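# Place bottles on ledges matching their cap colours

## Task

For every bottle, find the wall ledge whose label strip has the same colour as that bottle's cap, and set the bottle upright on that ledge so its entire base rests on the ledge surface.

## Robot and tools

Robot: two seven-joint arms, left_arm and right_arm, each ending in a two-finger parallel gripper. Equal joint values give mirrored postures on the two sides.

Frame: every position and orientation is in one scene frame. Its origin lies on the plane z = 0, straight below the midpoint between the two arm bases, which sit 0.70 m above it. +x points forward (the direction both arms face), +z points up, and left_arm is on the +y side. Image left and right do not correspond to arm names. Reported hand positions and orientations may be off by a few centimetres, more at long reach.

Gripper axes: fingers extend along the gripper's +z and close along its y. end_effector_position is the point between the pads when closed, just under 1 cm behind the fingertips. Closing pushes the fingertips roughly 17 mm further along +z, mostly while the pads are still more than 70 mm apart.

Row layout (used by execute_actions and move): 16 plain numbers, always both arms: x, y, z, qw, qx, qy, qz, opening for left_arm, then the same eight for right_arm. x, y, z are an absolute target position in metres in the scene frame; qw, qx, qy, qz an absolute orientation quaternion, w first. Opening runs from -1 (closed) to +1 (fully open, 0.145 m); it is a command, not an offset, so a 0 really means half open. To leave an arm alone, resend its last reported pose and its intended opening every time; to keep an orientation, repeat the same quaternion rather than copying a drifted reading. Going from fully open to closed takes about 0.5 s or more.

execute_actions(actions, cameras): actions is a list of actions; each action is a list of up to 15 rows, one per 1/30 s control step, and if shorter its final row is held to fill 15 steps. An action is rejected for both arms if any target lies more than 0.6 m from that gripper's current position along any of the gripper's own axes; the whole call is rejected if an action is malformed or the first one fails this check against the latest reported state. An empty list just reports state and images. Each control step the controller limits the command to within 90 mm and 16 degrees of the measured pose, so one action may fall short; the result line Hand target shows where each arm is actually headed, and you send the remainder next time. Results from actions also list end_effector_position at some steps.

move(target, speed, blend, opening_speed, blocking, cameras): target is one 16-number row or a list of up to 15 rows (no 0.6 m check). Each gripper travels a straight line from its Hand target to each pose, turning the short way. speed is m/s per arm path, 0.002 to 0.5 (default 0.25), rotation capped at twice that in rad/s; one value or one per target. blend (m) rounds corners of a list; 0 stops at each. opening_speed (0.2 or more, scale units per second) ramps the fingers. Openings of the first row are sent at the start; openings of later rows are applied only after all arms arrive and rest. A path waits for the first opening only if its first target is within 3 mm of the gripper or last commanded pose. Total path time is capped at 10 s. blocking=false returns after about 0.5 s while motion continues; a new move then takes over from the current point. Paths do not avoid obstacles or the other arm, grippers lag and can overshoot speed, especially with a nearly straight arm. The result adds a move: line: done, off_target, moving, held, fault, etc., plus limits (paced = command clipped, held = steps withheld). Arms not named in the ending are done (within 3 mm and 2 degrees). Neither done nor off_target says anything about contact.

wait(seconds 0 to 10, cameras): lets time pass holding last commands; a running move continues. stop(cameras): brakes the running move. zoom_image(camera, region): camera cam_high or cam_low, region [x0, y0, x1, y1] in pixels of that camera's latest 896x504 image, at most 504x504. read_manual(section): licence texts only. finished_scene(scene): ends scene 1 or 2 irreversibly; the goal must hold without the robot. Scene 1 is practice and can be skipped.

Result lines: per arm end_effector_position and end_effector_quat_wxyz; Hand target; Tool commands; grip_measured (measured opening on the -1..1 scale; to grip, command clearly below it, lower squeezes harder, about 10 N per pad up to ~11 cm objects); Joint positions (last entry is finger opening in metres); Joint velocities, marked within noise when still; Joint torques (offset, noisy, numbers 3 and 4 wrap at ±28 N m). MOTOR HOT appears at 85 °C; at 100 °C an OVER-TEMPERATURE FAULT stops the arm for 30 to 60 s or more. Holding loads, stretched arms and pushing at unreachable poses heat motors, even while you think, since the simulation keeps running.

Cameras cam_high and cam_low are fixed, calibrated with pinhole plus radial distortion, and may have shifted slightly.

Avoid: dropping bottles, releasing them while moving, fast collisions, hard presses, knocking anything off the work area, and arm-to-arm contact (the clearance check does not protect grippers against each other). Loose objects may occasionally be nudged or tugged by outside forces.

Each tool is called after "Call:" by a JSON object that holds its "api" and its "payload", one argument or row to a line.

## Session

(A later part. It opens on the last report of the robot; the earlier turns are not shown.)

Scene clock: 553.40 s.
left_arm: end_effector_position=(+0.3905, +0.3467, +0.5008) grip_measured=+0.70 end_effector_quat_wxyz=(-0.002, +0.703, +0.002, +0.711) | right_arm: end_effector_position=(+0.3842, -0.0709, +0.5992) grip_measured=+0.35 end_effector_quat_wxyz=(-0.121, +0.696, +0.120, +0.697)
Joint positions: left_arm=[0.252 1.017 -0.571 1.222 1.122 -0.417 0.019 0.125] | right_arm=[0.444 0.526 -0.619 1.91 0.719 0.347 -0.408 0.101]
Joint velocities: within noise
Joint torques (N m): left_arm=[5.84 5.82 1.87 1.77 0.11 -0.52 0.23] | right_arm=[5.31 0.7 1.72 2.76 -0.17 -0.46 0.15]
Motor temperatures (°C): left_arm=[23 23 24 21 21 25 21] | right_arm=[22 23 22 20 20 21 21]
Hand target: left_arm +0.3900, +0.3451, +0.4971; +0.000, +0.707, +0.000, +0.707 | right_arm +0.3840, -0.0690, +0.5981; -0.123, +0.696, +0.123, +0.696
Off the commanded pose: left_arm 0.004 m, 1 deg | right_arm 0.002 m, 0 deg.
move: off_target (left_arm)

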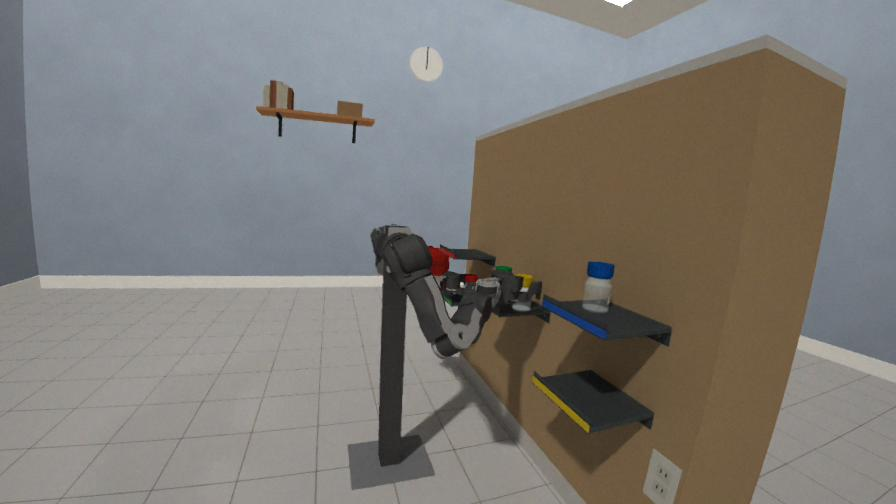

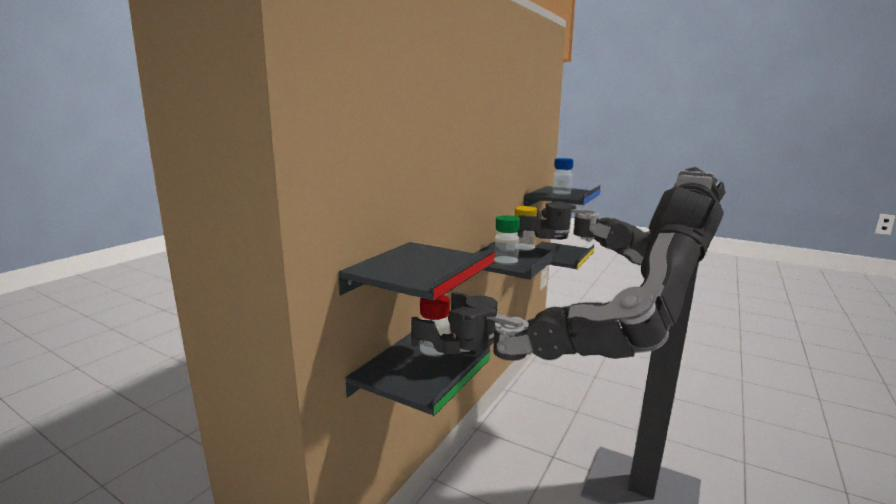

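Call:
{"api": "move", "payload": {
  "target": [
    [0.39,0.344,0.497,0,0.7071,0,0.7071,0.7,0.383,-0.061,0.598,-0.1228,0.6964,0.1228,0.6964,0.35],
    [0.39,0.344,0.497,0,0.7071,0,0.7071,-0.6,0.383,-0.061,0.598,-0.1228,0.6964,0.1228,0.6964,-0.6]
  ],
  "speed": 0.05,
  "opening_speed": 0.6
}}

Call:
{"api": "zoom_image", "payload": {
  "camera": "cam_high",
  "region": [420, 240, 560, 360]
}}

Call:
{"api": "zoom_image", "payload": {
  "camera": "cam_low",
  "region": [380, 180, 620, 400]
}}

Scene clock: 573.97 s.
left_arm: end_effector_position=(+0.3905, +0.3465, +0.5006) grip_measured=-0.27 end_effector_quat_wxyz=(-0.003, +0.704, +0.001, +0.710) | right_arm: end_effector_position=(+0.3829, -0.0616, +0.5998) grip_measured=-0.37 end_effector_quat_wxyz=(-0.123, +0.694, +0.122, +0.699)
Joint positions: left_arm=[0.252 1.017 -0.571 1.222 1.12 -0.416 0.019 0.055] | right_arm=[0.447 0.49 -0.631 1.909 0.691 0.359 -0.417 0.048]
Joint velocities: within noise
Joint torques (N m): left_arm=[5.58 5.66 1.92 2.65 0.11 -0.54 0.11] | right_arm=[5.05 0.62 2.15 2.85 -0.06 -0.32 0.04]
Motor temperatures (°C): left_arm=[24 23 24 21 21 25 21] | right_arm=[22 23 22 20 20 21 21]
Hand target: left_arm +0.3900, +0.3440, +0.4971; +0.000, +0.707, +0.000, +0.707 | right_arm +0.3830, -0.0610, +0.5980; -0.123, +0.696, +0.123, +0.696
Off the commanded pose: left_arm 0.004 m, 1 deg | right_arm 0.002 m, 0 deg.
move: off_target (left_arm); target 2's new opening was sent with left_arm's hand 0.004 m and 1 deg from that target

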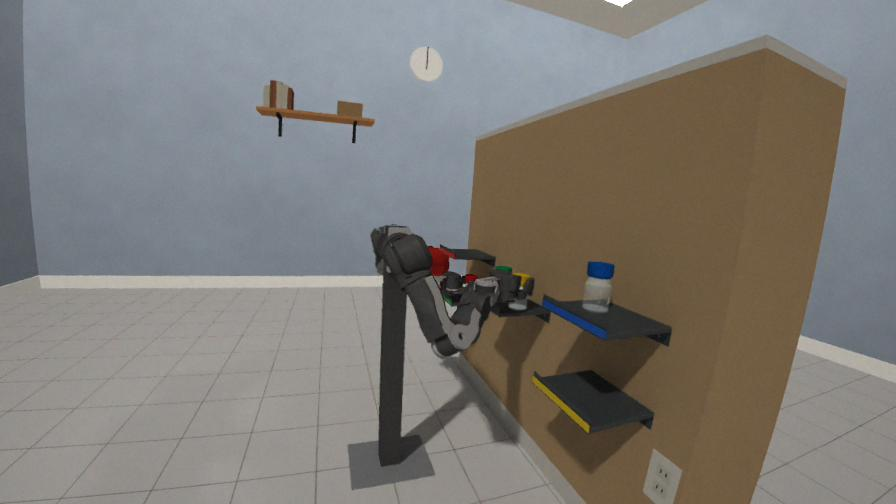

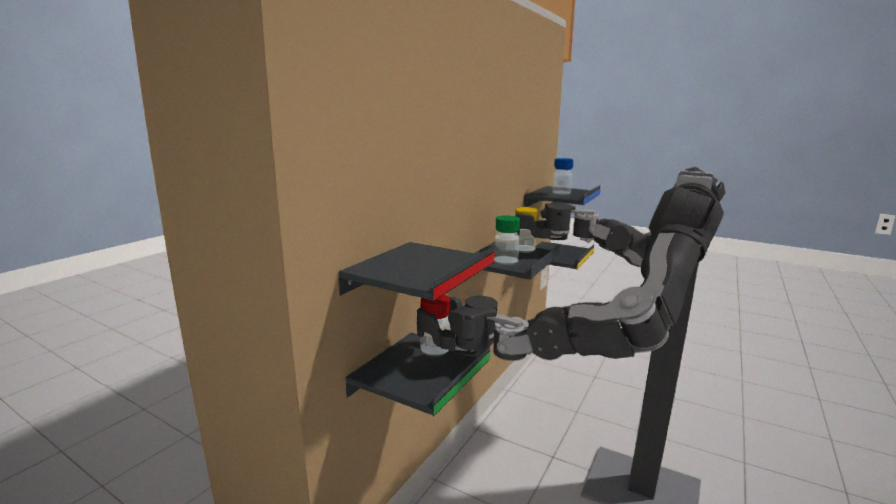

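Scaled by 3.600 from the camera's 896x504 image, which has a finer 1280x720 frame.

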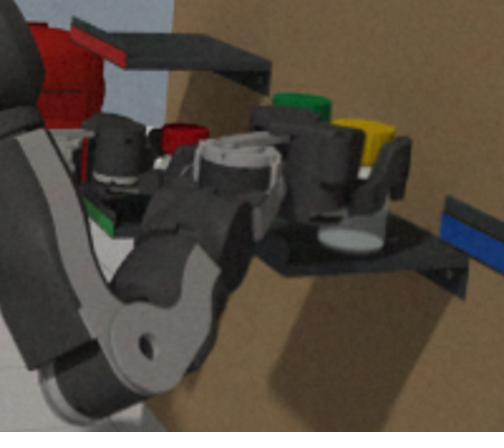

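Scaled by 2.100 from the camera's 896x504 image, which has a finer 1280x720 frame.

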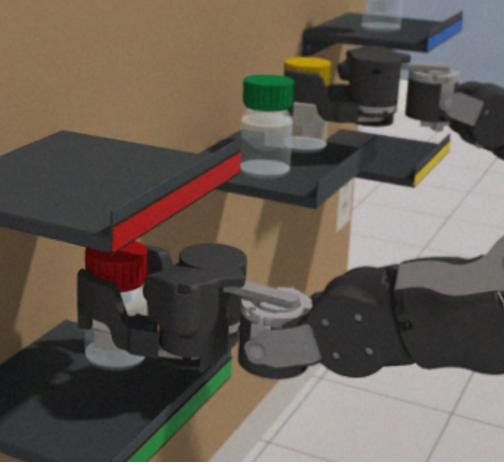

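Call:
{"api": "move", "payload": {
  "target": [
    [0.39,0.344,0.540,0,0.7071,0,0.7071,-0.6,0.383,-0.061,0.625,-0.1228,0.6964,0.1228,0.6964,-0.6]
  ],
  "speed": 0.06
}}

Call:
{"api": "zoom_image", "payload": {
  "camera": "cam_high",
  "region": [420, 240, 560, 360]
}}

Call:
{"api": "zoom_image", "payload": {
  "camera": "cam_low",
  "region": [380, 180, 620, 400]
}}

Scene clock: 586.27 s.
left_arm: end_effector_position=(+0.3897, +0.3431, +0.5376) grip_measured=-0.27 end_effector_quat_wxyz=(+0.001, +0.710, -0.002, +0.704) | right_arm: end_effector_position=(+0.3826, -0.0595, +0.6213) grip_measured=-0.37 end_effector_quat_wxyz=(-0.124, +0.700, +0.127, +0.692)
Joint positions: left_arm=[0.242 1.143 -0.542 1.388 1.191 -0.316 -0.042 0.055] | right_arm=[0.509 0.479 -0.606 1.955 0.753 0.477 -0.446 0.048]
Joint velocities: within noise
Joint torques (N m): left_arm=[5.87 7 3.69 2.67 0.17 -0.81 -0.04] | right_arm=[5.84 0.46 3.81 3.67 -0.14 -0.48 -0.16]
Motor temperatures (°C): left_arm=[24 24 24 21 21 25 21] | right_arm=[22 23 23 20 20 21 21]
Hand target: left_arm +0.3900, +0.3440, +0.5399; +0.000, +0.707, +0.000, +0.707 | right_arm +0.3830, -0.0610, +0.6249; -0.123, +0.696, +0.123, +0.696
Off the commanded pose: left_arm 0.003 m, 1 deg | right_arm 0.004 m, 1 deg.
move: off_target (right_arm)

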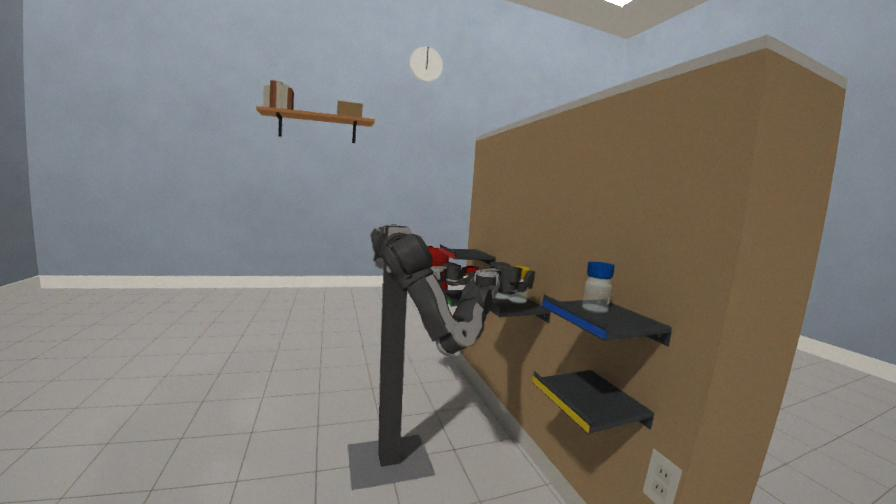

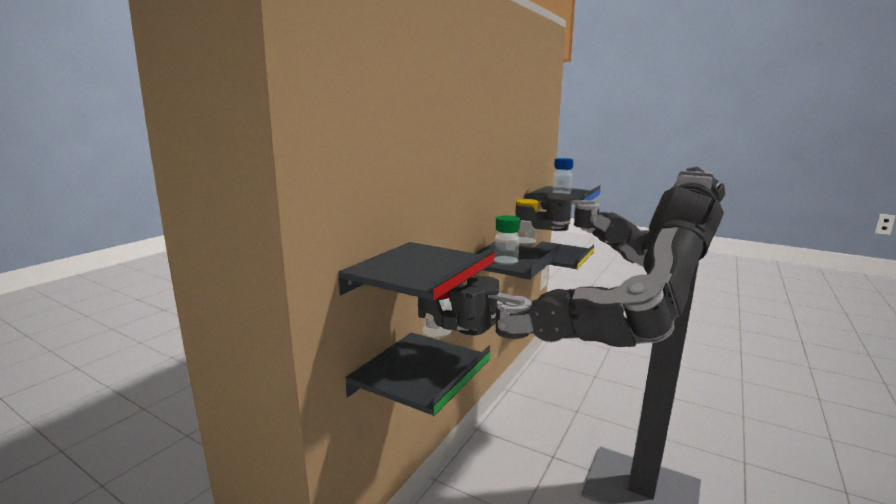

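Scaled by 3.600 from the camera's 896x504 image, which has a finer 1280x720 frame.

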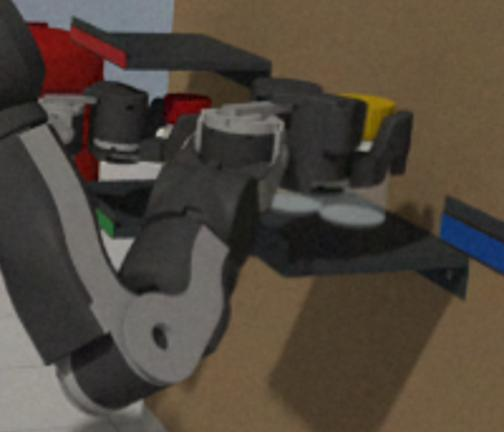

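Scaled by 2.100 from the camera's 896x504 image, which has a finer 1280x720 frame.

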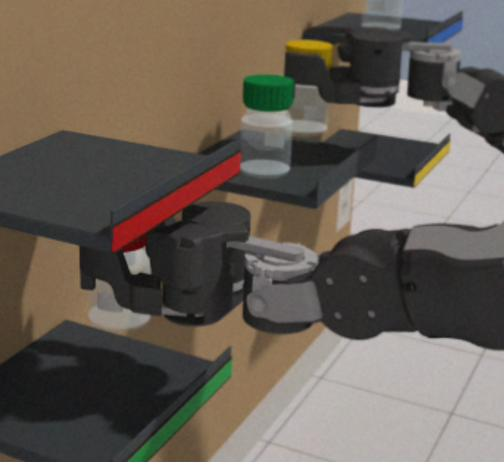

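Call:
{"api": "move", "payload": {
  "target": [
    [0.25,0.342,0.541,0,0.7071,0,0.7071,-0.6,0.383,-0.061,0.65,-0.1228,0.6964,0.1228,0.6964,-0.6],
    [0.25,0.342,0.65,0,0.7071,0,0.7071,-0.6,0.275,-0.105,0.65,-0.1228,0.6964,0.1228,0.6964,-0.6],
    [0.25,0.342,0.755,0,0.7071,0,0.7071,-0.6,0.25,-0.22,0.58,0,0.7071,0,0.7071,-0.6]
  ],
  "speed": 0.13,
  "blend": 0.01
}}

Scene clock: 608.57 s.
left_arm: end_effector_position=(+0.2517, +0.3418, +0.7557) grip_measured=-0.28 end_effector_quat_wxyz=(-0.005, +0.764, -0.040, +0.644) | right_arm: end_effector_position=(+0.2496, -0.2200, +0.5763) grip_measured=-0.37 end_effector_quat_wxyz=(+0.000, +0.713, -0.002, +0.701)
Joint positions: left_arm=[1.986 2.009 -1.35 2.018 1.586 0.781 0.086 0.055] | right_arm=[-0.74 0.635 0.249 2.39 0.642 0.077 -0.306 0.048]
Joint velocities: within noise
Joint torques (N m): left_arm=[1.36 -2.25 2.29 -0.64 0.15 -0.74 0.18] | right_arm=[0.51 2.89 2.93 3.88 -0.19 -0.77 0.15]
Motor temperatures (°C): left_arm=[24 24 25 21 21 25 21] | right_arm=[22 23 23 20 20 21 21]
Hand target: left_arm +0.2515, +0.3420, +0.7556; -0.004, +0.763, -0.040, +0.645 | right_arm +0.2500, -0.2200, +0.5800; +0.000, +0.707, +0.000, +0.707
Off the commanded pose: left_arm 0.002 m, 11 deg | right_arm 0.004 m, 1 deg.
joint sent to its limit (left arm) — joint 1 (shoulder pitch), upper limit; joint 2 (shoulder roll), upper limit; joint 5 (forearm roll), upper limit. The joint targets are off in orientation, not in position.
move: off_target (left_arm, right_arm); limits=paced

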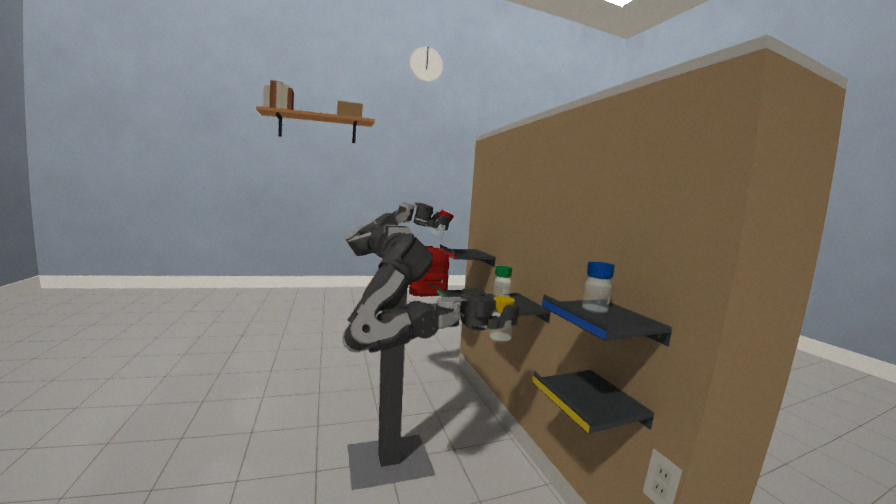

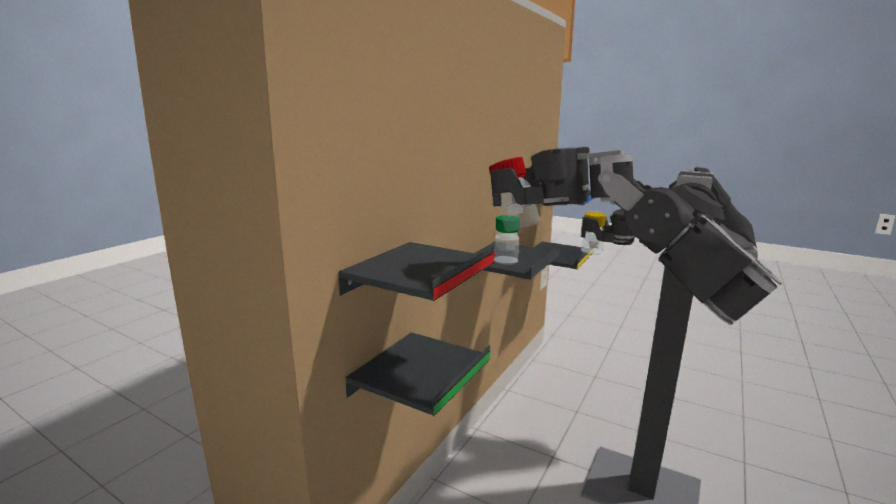

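Call:
{"api": "move", "payload": {
  "target": [
    [0.30,0.25,0.75,0,0.7071,0,0.7071,-0.6,0.25,-0.30,0.56,0,0.7071,0,0.7071,-0.6],
    [0.32,0.13,0.74,0,0.7071,0,0.7071,-0.6,0.25,-0.345,0.557,0,0.7071,0,0.7071,-0.6]
  ],
  "speed": 0.12
}}

Call:
{"api": "zoom_image", "payload": {
  "camera": "cam_high",
  "region": [420, 190, 680, 430]
}}

Scene clock: 620.40 s.
left_arm: end_effector_position=(+0.3198, +0.1289, +0.7404) grip_measured=-0.28 end_effector_quat_wxyz=(+0.001, +0.706, -0.002, +0.709) | right_arm: end_effector_position=(+0.2497, -0.3444, +0.5531) grip_measured=-0.37 end_effector_quat_wxyz=(-0.001, +0.712, -0.001, +0.702)
Joint positions: left_arm=[0.914 0.626 -0.533 2.371 1.584 0.781 -1.461 0.055] | right_arm=[-0.807 0.692 0.656 1.907 0.918 -0.095 0.236 0.048]
Joint velocities: within noise
Joint torques (N m): left_arm=[5.95 0.83 2.32 0.44 -0.21 -0.08 -0.05] | right_arm=[0.73 3.97 4.93 2.99 0.32 -0.65 0.18]
Motor temperatures (°C): left_arm=[23 23 25 21 21 25 21] | right_arm=[21 23 23 21 20 21 21]
Hand target: left_arm +0.3200, +0.1300, +0.7400; +0.000, +0.706, +0.000, +0.708 | right_arm +0.2499, -0.3451, +0.5570; +0.000, +0.707, +0.000, +0.707
Off the commanded pose: left_arm 0.001 m, 0 deg | right_arm 0.004 m, 1 deg.
joint sent to its limit (left arm) — joint 5 (forearm roll), upper limit; joint 6 (wrist pitch), upper limit. The joint targets still meet the commanded pose.
move: off_target (right_arm)

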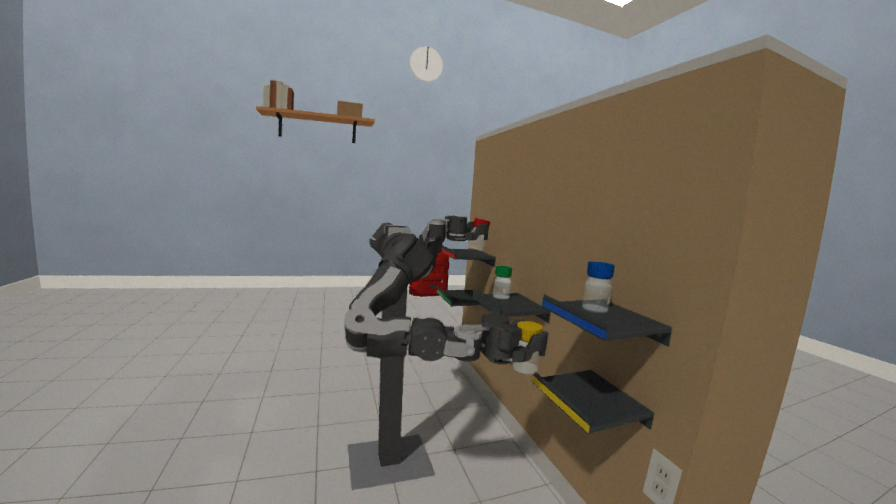

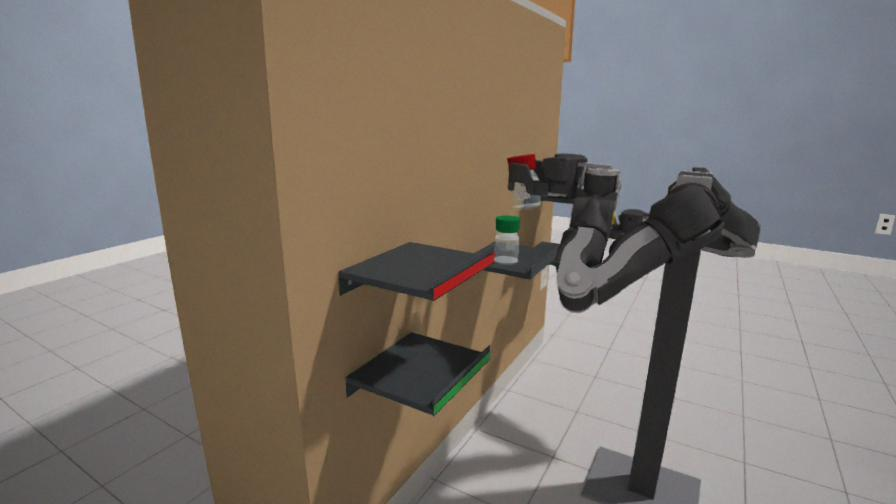

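Scaled by 1.938 from the camera's 896x504 image, which has a finer 1280x720 frame.

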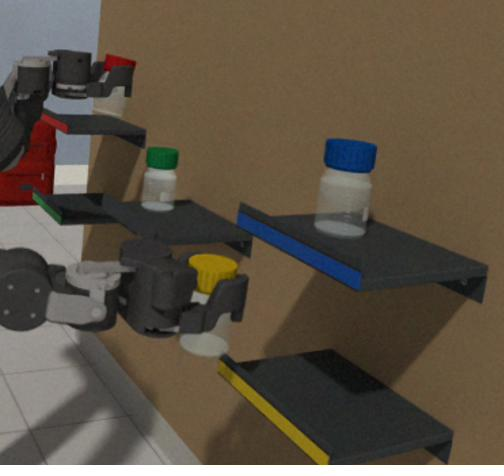

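Call:
{"api": "zoom_image", "payload": {
  "camera": "cam_low",
  "region": [480, 130, 640, 250]
}}

Call:
{"api": "zoom_image", "payload": {
  "camera": "cam_high",
  "region": [470, 300, 570, 390]
}}

Scaled by 3.150 from the camera's 896x504 image, which has a finer 1280x720 frame.

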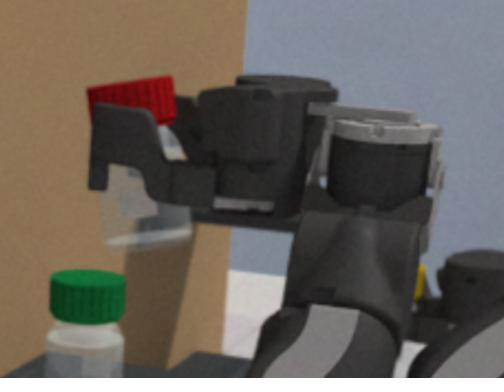

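Scaled by 5.040 from the camera's 896x504 image, which has a finer 1280x720 frame.

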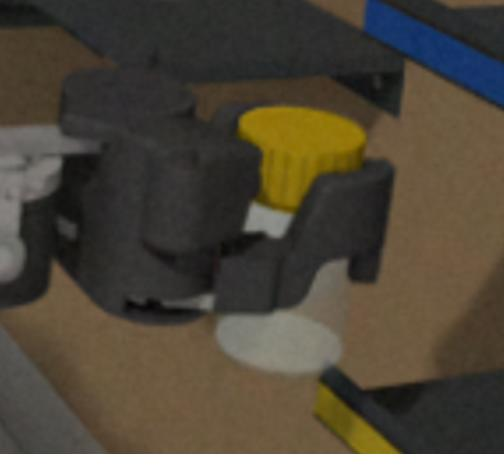

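Call:
{"api": "move", "payload": {
  "target": [
    [0.33,0.30,0.75,0,0.6691,0,0.7431,-0.6,0.30,-0.35,0.562,0,0.6691,0,0.7431,-0.6],
    [0.388,0.337,0.75,0,0.6691,0,0.7431,-0.6,0.385,-0.352,0.562,0,0.6691,0,0.7431,-0.6]
  ],
  "speed": 0.1
}}

Call:
{"api": "zoom_image", "payload": {
  "camera": "cam_high",
  "region": [500, 290, 660, 430]
}}

Call:
{"api": "zoom_image", "payload": {
  "camera": "cam_low",
  "region": [360, 140, 540, 300]
}}

Call:
{"api": "zoom_image", "payload": {
  "camera": "cam_high",
  "region": [420, 200, 540, 300]
}}

Scene clock: 648.30 s.
left_arm: end_effector_position=(+0.3877, +0.3384, +0.7485) grip_measured=-0.28 end_effector_quat_wxyz=(-0.003, +0.673, +0.001, +0.739) | right_arm: end_effector_position=(+0.3849, -0.3534, +0.5619) grip_measured=-0.37 end_effector_quat_wxyz=(+0.002, +0.671, -0.002, +0.742)
Joint positions: left_arm=[0.5 1.163 0.016 1.669 1.199 0.459 -0.097 0.055] | right_arm=[0.077 0.741 0.159 1.394 0.735 -0.047 0.231 0.048]
Joint velocities: within noise
Joint torques (N m): left_arm=[6.9 5.08 2.58 1.95 0.03 -0.95 0.19] | right_arm=[4.02 5.95 2.59 3.26 0.26 -0.61 0.15]
Motor temperatures (°C): left_arm=[24 23 25 21 21 25 21] | right_arm=[21 24 24 20 20 21 21]
Hand target: left_arm +0.3879, +0.3370, +0.7500; +0.000, +0.669, +0.000, +0.743 | right_arm +0.3850, -0.3520, +0.5620; +0.000, +0.669, +0.000, +0.743
Off the commanded pose: left_arm 0.002 m, 1 deg | right_arm 0.001 m, 0 deg.
move: done

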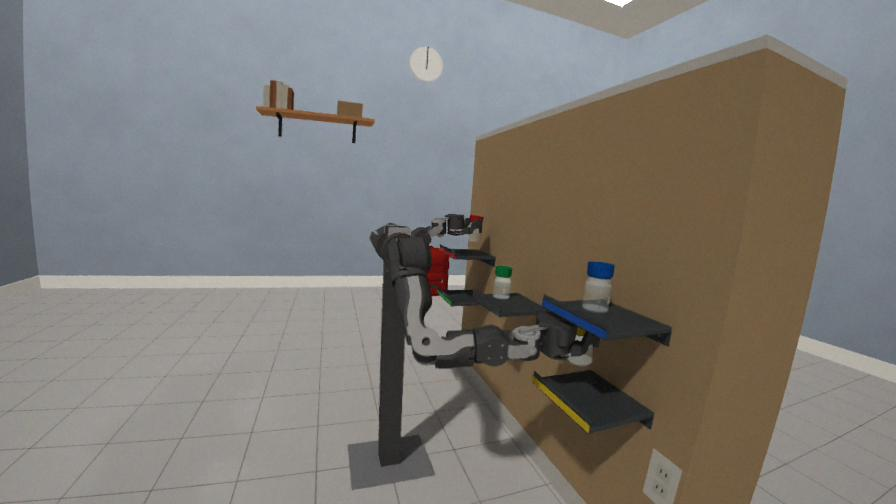

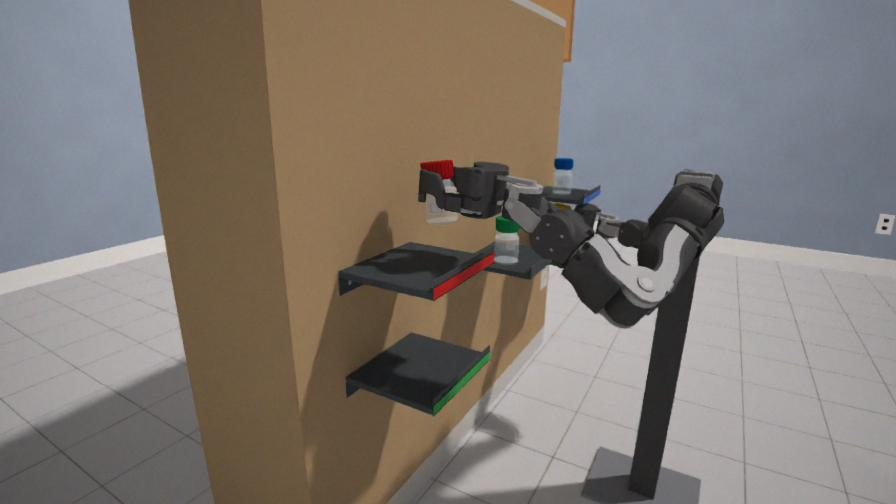

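Scaled by 3.150 from the camera's 896x504 image, which has a finer 1280x720 frame.

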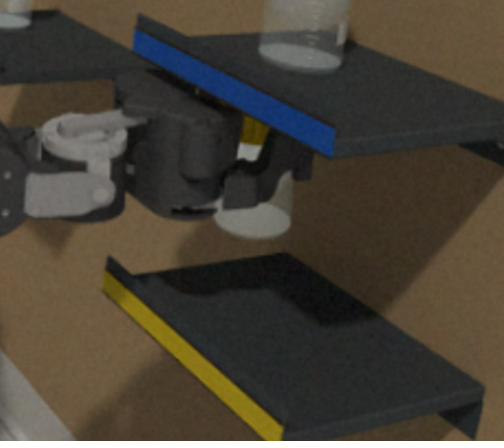

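Scaled by 2.800 from the camera's 896x504 image, which has a finer 1280x720 frame.

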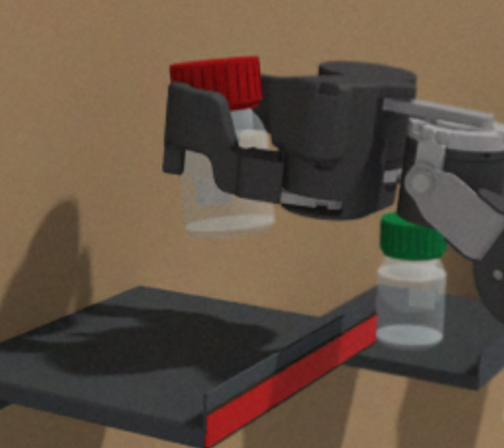

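Scaled by 4.200 from the camera's 896x504 image, which has a finer 1280x720 frame.

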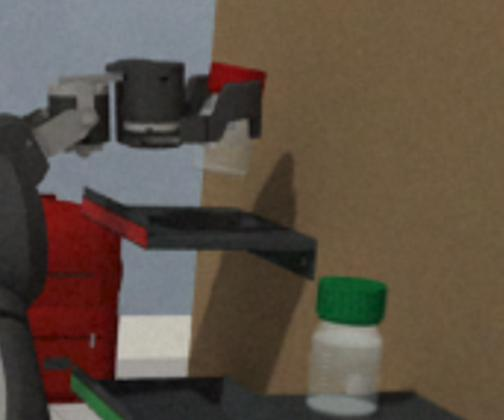

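Call:
{"api": "move", "payload": {
  "target": [
    [0.388,0.365,0.735,0,0.6428,0,0.766,-0.6,0.382,-0.38,0.555,0,0.6691,0,0.7431,-0.6],
    [0.388,0.367,0.715,0,0.6428,0,0.766,-0.6,0.382,-0.38,0.53,0,0.6691,0,0.7431,-0.6]
  ],
  "speed": 0.06
}}

Call:
{"api": "zoom_image", "payload": {
  "camera": "cam_high",
  "region": [500, 290, 660, 430]
}}

Call:
{"api": "zoom_image", "payload": {
  "camera": "cam_low",
  "region": [360, 140, 540, 300]
}}

Call:
{"api": "zoom_image", "payload": {
  "camera": "cam_high",
  "region": [420, 200, 540, 300]
}}

Scene clock: 672.53 s.
left_arm: end_effector_position=(+0.3885, +0.3666, +0.7128) grip_measured=-0.28 end_effector_quat_wxyz=(-0.001, +0.648, +0.000, +0.762) | right_arm: end_effector_position=(+0.3814, -0.3811, +0.5269) grip_measured=-0.37 end_effector_quat_wxyz=(+0.001, +0.675, -0.002, +0.738)
Joint positions: left_arm=[0.288 1.137 0.103 1.551 1.124 0.211 0.062 0.055] | right_arm=[0.119 0.721 0.164 1.158 0.718 -0.176 0.389 0.048]
Joint velocities: within noise
Joint torques (N m): left_arm=[6 6.61 3.74 2.15 0.15 -0.95 0.21] | right_arm=[4.81 6.5 2.73 3.6 0.38 -0.71 0.17]
Motor temperatures (°C): left_arm=[25 24 25 21 21 26 21] | right_arm=[22 24 23 20 20 21 21]
Hand target: left_arm +0.3880, +0.3670, +0.7151; +0.000, +0.643, +0.000, +0.766 | right_arm +0.3820, -0.3799, +0.5299; +0.000, +0.669, +0.000, +0.743
Off the commanded pose: left_arm 0.002 m, 1 deg | right_arm 0.003 m, 1 deg.
move: done

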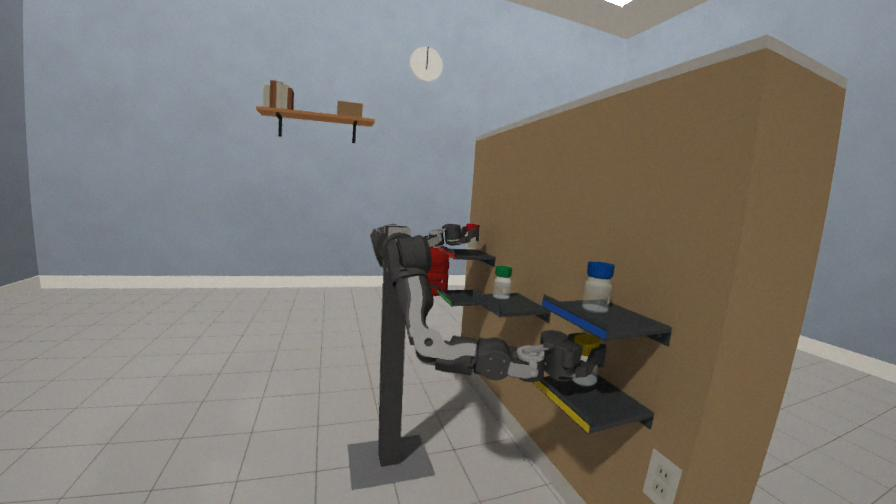

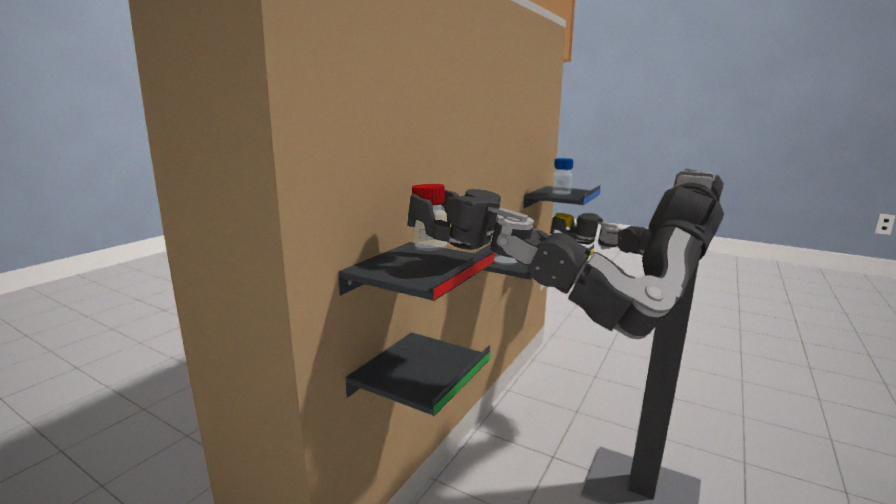

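Scaled by 3.150 from the camera's 896x504 image, which has a finer 1280x720 frame.

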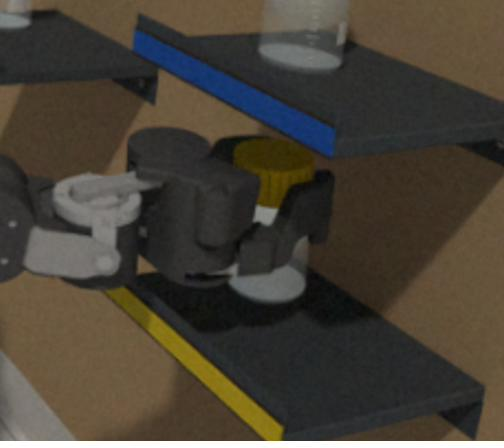

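Scaled by 2.800 from the camera's 896x504 image, which has a finer 1280x720 frame.

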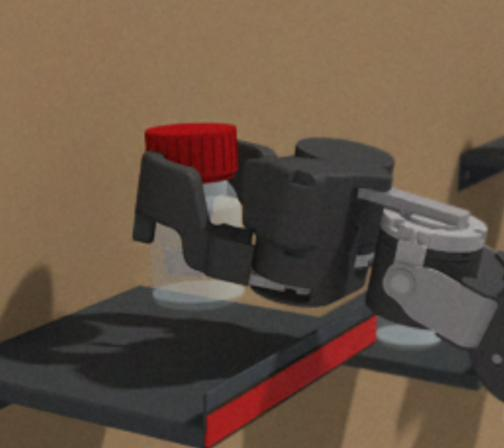

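Scaled by 4.200 from the camera's 896x504 image, which has a finer 1280x720 frame.

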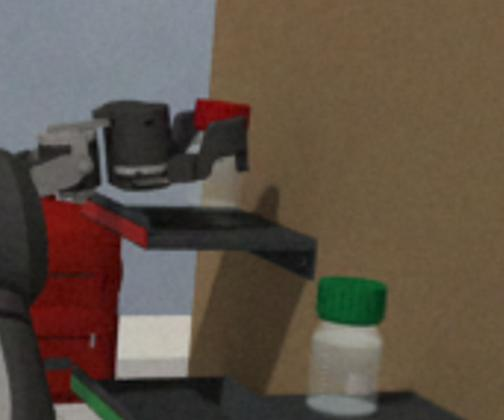

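Call:
{"api": "move", "payload": {
  "target": [0.388,0.367,0.706,0,0.6428,0,0.766,-0.6,0.382,-0.38,0.521,0,0.6691,0,0.7431,-0.6],
  "speed": 0.03,
  "cameras": []
}}

Call:
{"api": "move", "payload": {
  "target": [0.388,0.367,0.700,0,0.6428,0,0.766,-0.6,0.382,-0.38,0.515,0,0.6691,0,0.7431,-0.6],
  "speed": 0.03
}}

Call:
{"api": "zoom_image", "payload": {
  "camera": "cam_high",
  "region": [500, 290, 660, 430]
}}

Call:
{"api": "zoom_image", "payload": {
  "camera": "cam_low",
  "region": [360, 140, 540, 300]
}}

Scene clock: 691.93 s.
left_arm: end_effector_position=(+0.3883, +0.3667, +0.7049) grip_measured=-0.28 end_effector_quat_wxyz=(-0.002, +0.647, -0.001, +0.763) | right_arm: end_effector_position=(+0.3814, -0.3810, +0.5185) grip_measured=-0.37 end_effector_quat_wxyz=(+0.001, +0.674, -0.002, +0.739)
Joint positions: left_arm=[0.257 1.132 0.103 1.549 1.118 0.177 0.064 0.055] | right_arm=[0.13 0.701 0.164 1.12 0.699 -0.205 0.41 0.048]
Joint velocities: within noise
Joint torques (N m): left_arm=[5.58 6.37 3.64 2.07 0.16 -0.95 0.21] | right_arm=[4.89 6.16 2.65 3.44 0.38 -0.71 0.16]
Motor temperatures (°C): left_arm=[25 25 26 21 21 26 21] | right_arm=[22 24 23 21 20 21 21]
Hand target: left_arm +0.3880, +0.3670, +0.7060; +0.000, +0.643, +0.000, +0.766 | right_arm +0.3820, -0.3800, +0.5210; +0.000, +0.669, +0.000, +0.743
Off the commanded pose: left_arm 0.001 m, 1 deg | right_arm 0.003 m, 1 deg.
move: done
No camera images: "cameras" was empty.

Scene clock: 692.67 s.
left_arm: end_effector_position=(+0.3882, +0.3669, +0.6997) grip_measured=-0.28 end_effector_quat_wxyz=(-0.002, +0.646, +0.000, +0.763) | right_arm: end_effector_position=(+0.3814, -0.3809, +0.5125) grip_measured=-0.37 end_effector_quat_wxyz=(+0.001, +0.674, -0.002, +0.739)
Joint positions: left_arm=[0.238 1.127 0.103 1.546 1.115 0.155 0.066 0.055] | right_arm=[0.138 0.687 0.164 1.093 0.687 -0.224 0.424 0.048]
Joint velocities: within noise
Joint torques (N m): left_arm=[5.5 6.32 3.41 2.07 0.15 -0.96 0.21] | right_arm=[5 6.11 2.58 3.44 0.42 -0.69 0.15]
Motor temperatures (°C): left_arm=[25 25 26 21 21 26 21] | right_arm=[22 24 23 21 20 21 21]
Hand target: left_arm +0.3880, +0.3670, +0.7000; +0.000, +0.643, +0.000, +0.766 | right_arm +0.3820, -0.3800, +0.5150; +0.000, +0.669, +0.000, +0.743
Off the commanded pose: left_arm 0.000 m, 1 deg | right_arm 0.003 m, 1 deg.
move: done

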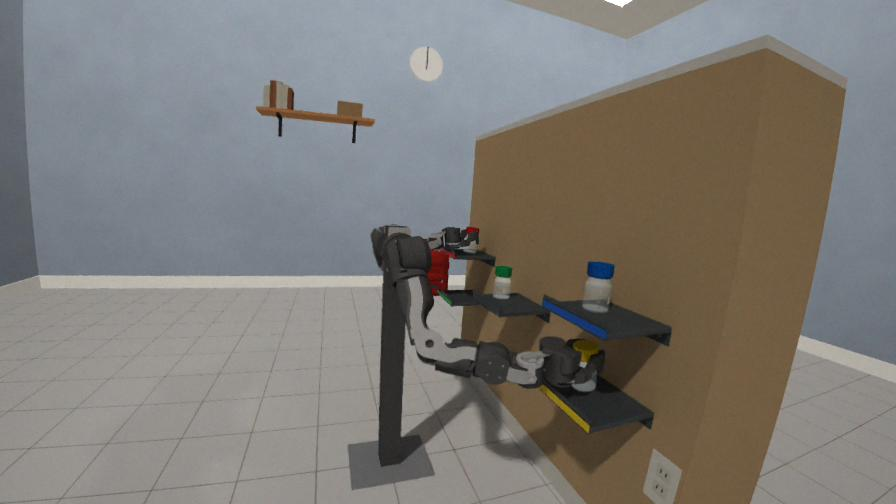

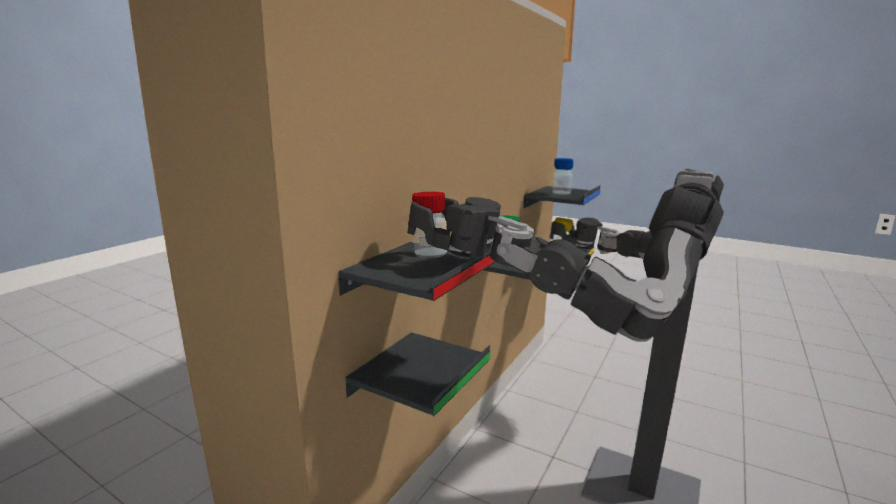

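Scaled by 3.150 from the camera's 896x504 image, which has a finer 1280x720 frame.

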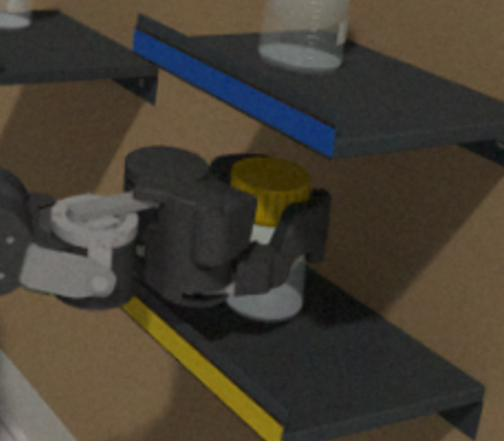

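Scaled by 2.800 from the camera's 896x504 image, which has a finer 1280x720 frame.

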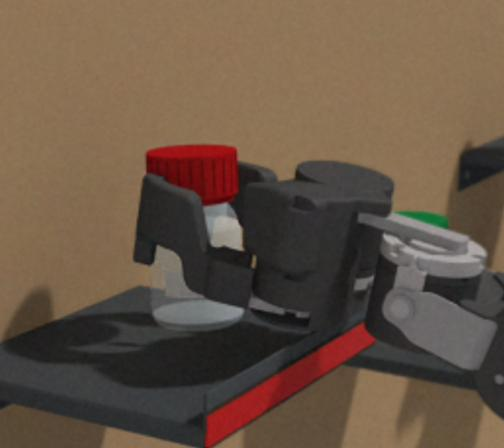

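Call:
{"api": "move", "payload": {
  "target": [0.388,0.367,0.694,0,0.6691,0,0.7431,-0.6,0.382,-0.38,0.509,0,0.6691,0,0.7431,-0.6],
  "speed": 0.03,
  "cameras": []
}}

Call:
{"api": "move", "payload": {
  "target": [0.388,0.367,0.689,0,0.6691,0,0.7431,-0.6,0.382,-0.38,0.504,0,0.6691,0,0.7431,-0.6],
  "speed": 0.03
}}

Call:
{"api": "zoom_image", "payload": {
  "camera": "cam_high",
  "region": [500, 290, 660, 430]
}}

Call:
{"api": "zoom_image", "payload": {
  "camera": "cam_low",
  "region": [360, 140, 540, 300]
}}

Scene clock: 703.60 s.
left_arm: end_effector_position=(+0.3882, +0.3670, +0.6949) grip_measured=-0.28 end_effector_quat_wxyz=(+0.001, +0.667, +0.000, +0.745) | right_arm: end_effector_position=(+0.3815, -0.3808, +0.5069) grip_measured=-0.37 end_effector_quat_wxyz=(+0.001, +0.674, -0.002, +0.739)
Joint positions: left_arm=[0.237 1.143 0.106 1.55 1.132 0.213 0.066 0.055] | right_arm=[0.147 0.673 0.164 1.064 0.675 -0.245 0.438 0.048]
Joint velocities: within noise
Joint torques (N m): left_arm=[5.05 7.71 3.3 3.04 0.24 -0.44 -0.01] | right_arm=[4.81 6 2.45 3.36 0.37 -0.69 0.16]
Motor temperatures (°C): left_arm=[25 25 26 21 21 26 21] | right_arm=[22 25 23 21 20 22 21]
Hand target: left_arm +0.3880, +0.3671, +0.6940; +0.000, +0.669, +0.000, +0.743 | right_arm +0.3820, -0.3799, +0.5090; +0.000, +0.669, +0.000, +0.743
Off the commanded pose: left_arm 0.001 m, 0 deg | right_arm 0.002 m, 1 deg.
move: done
No camera images: "cameras" was empty.

Scene clock: 704.33 s.
left_arm: end_effector_position=(+0.3876, +0.3670, +0.6946) grip_measured=-0.28 end_effector_quat_wxyz=(+0.000, +0.662, -0.001, +0.750) | right_arm: end_effector_position=(+0.3817, -0.3819, +0.5057) grip_measured=-0.37 end_effector_quat_wxyz=(+0.002, +0.669, -0.002, +0.744)
Joint positions: left_arm=[0.224 1.145 0.106 1.55 1.134 0.187 0.066 0.055] | right_arm=[0.157 0.667 0.164 1.041 0.674 -0.269 0.449 0.048]
Joint velocities: within noise
Joint torques (N m): left_arm=[4.05 7.4 2.35 2.52 0.19 -0.33 -0.01] | right_arm=[4.34 5.79 1.43 2.95 0.3 -0.5 0.13]
Motor temperatures (°C): left_arm=[25 25 26 21 21 26 21] | right_arm=[22 25 23 21 20 22 21]
Hand target: left_arm +0.3880, +0.3670, +0.6890; +0.000, +0.669, +0.000, +0.743 | right_arm +0.3820, -0.3800, +0.5040; +0.000, +0.669, +0.000, +0.743
Off the commanded pose: left_arm 0.006 m, 1 deg | right_arm 0.003 m, 0 deg.
move: off_target (left_arm)

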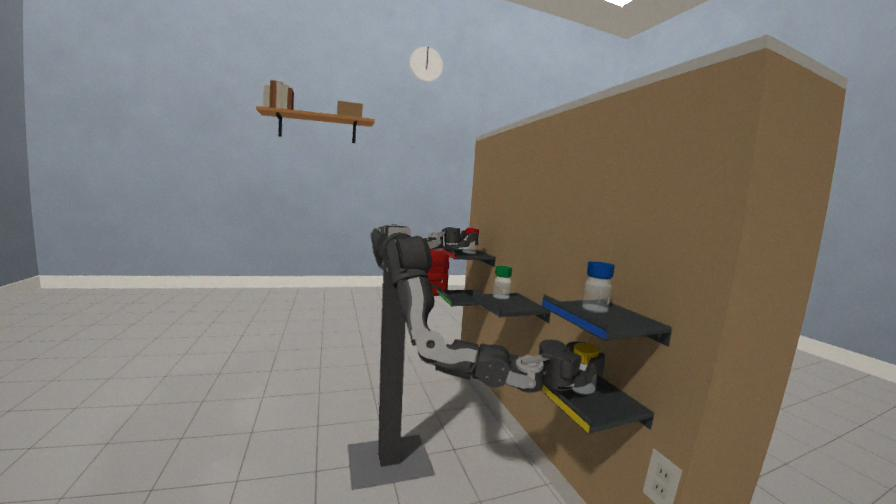

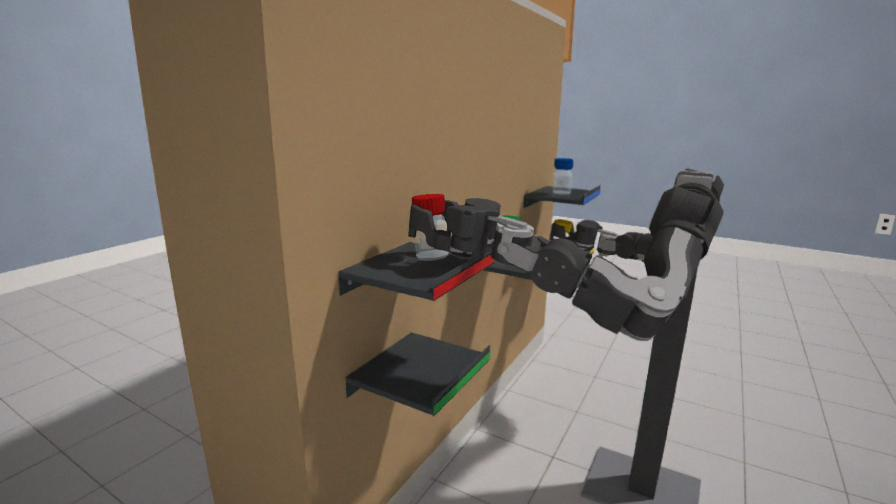

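Scaled by 3.150 from the camera's 896x504 image, which has a finer 1280x720 frame.

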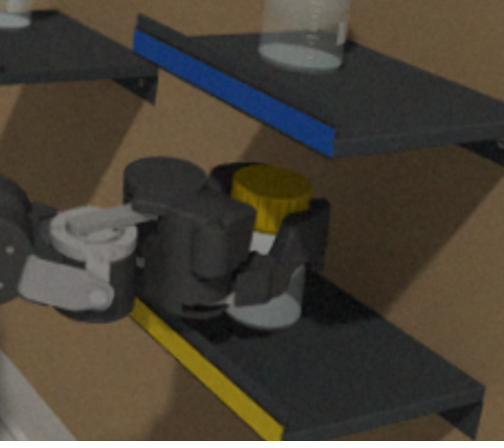

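Scaled by 2.800 from the camera's 896x504 image, which has a finer 1280x720 frame.

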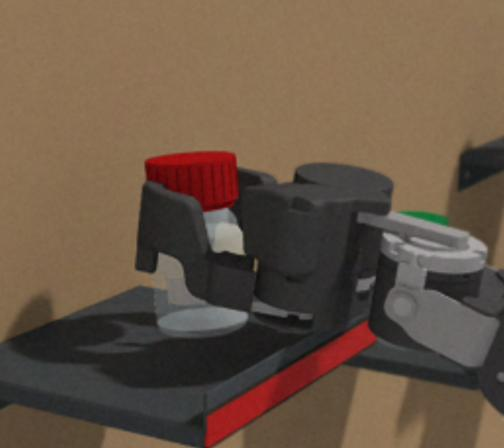

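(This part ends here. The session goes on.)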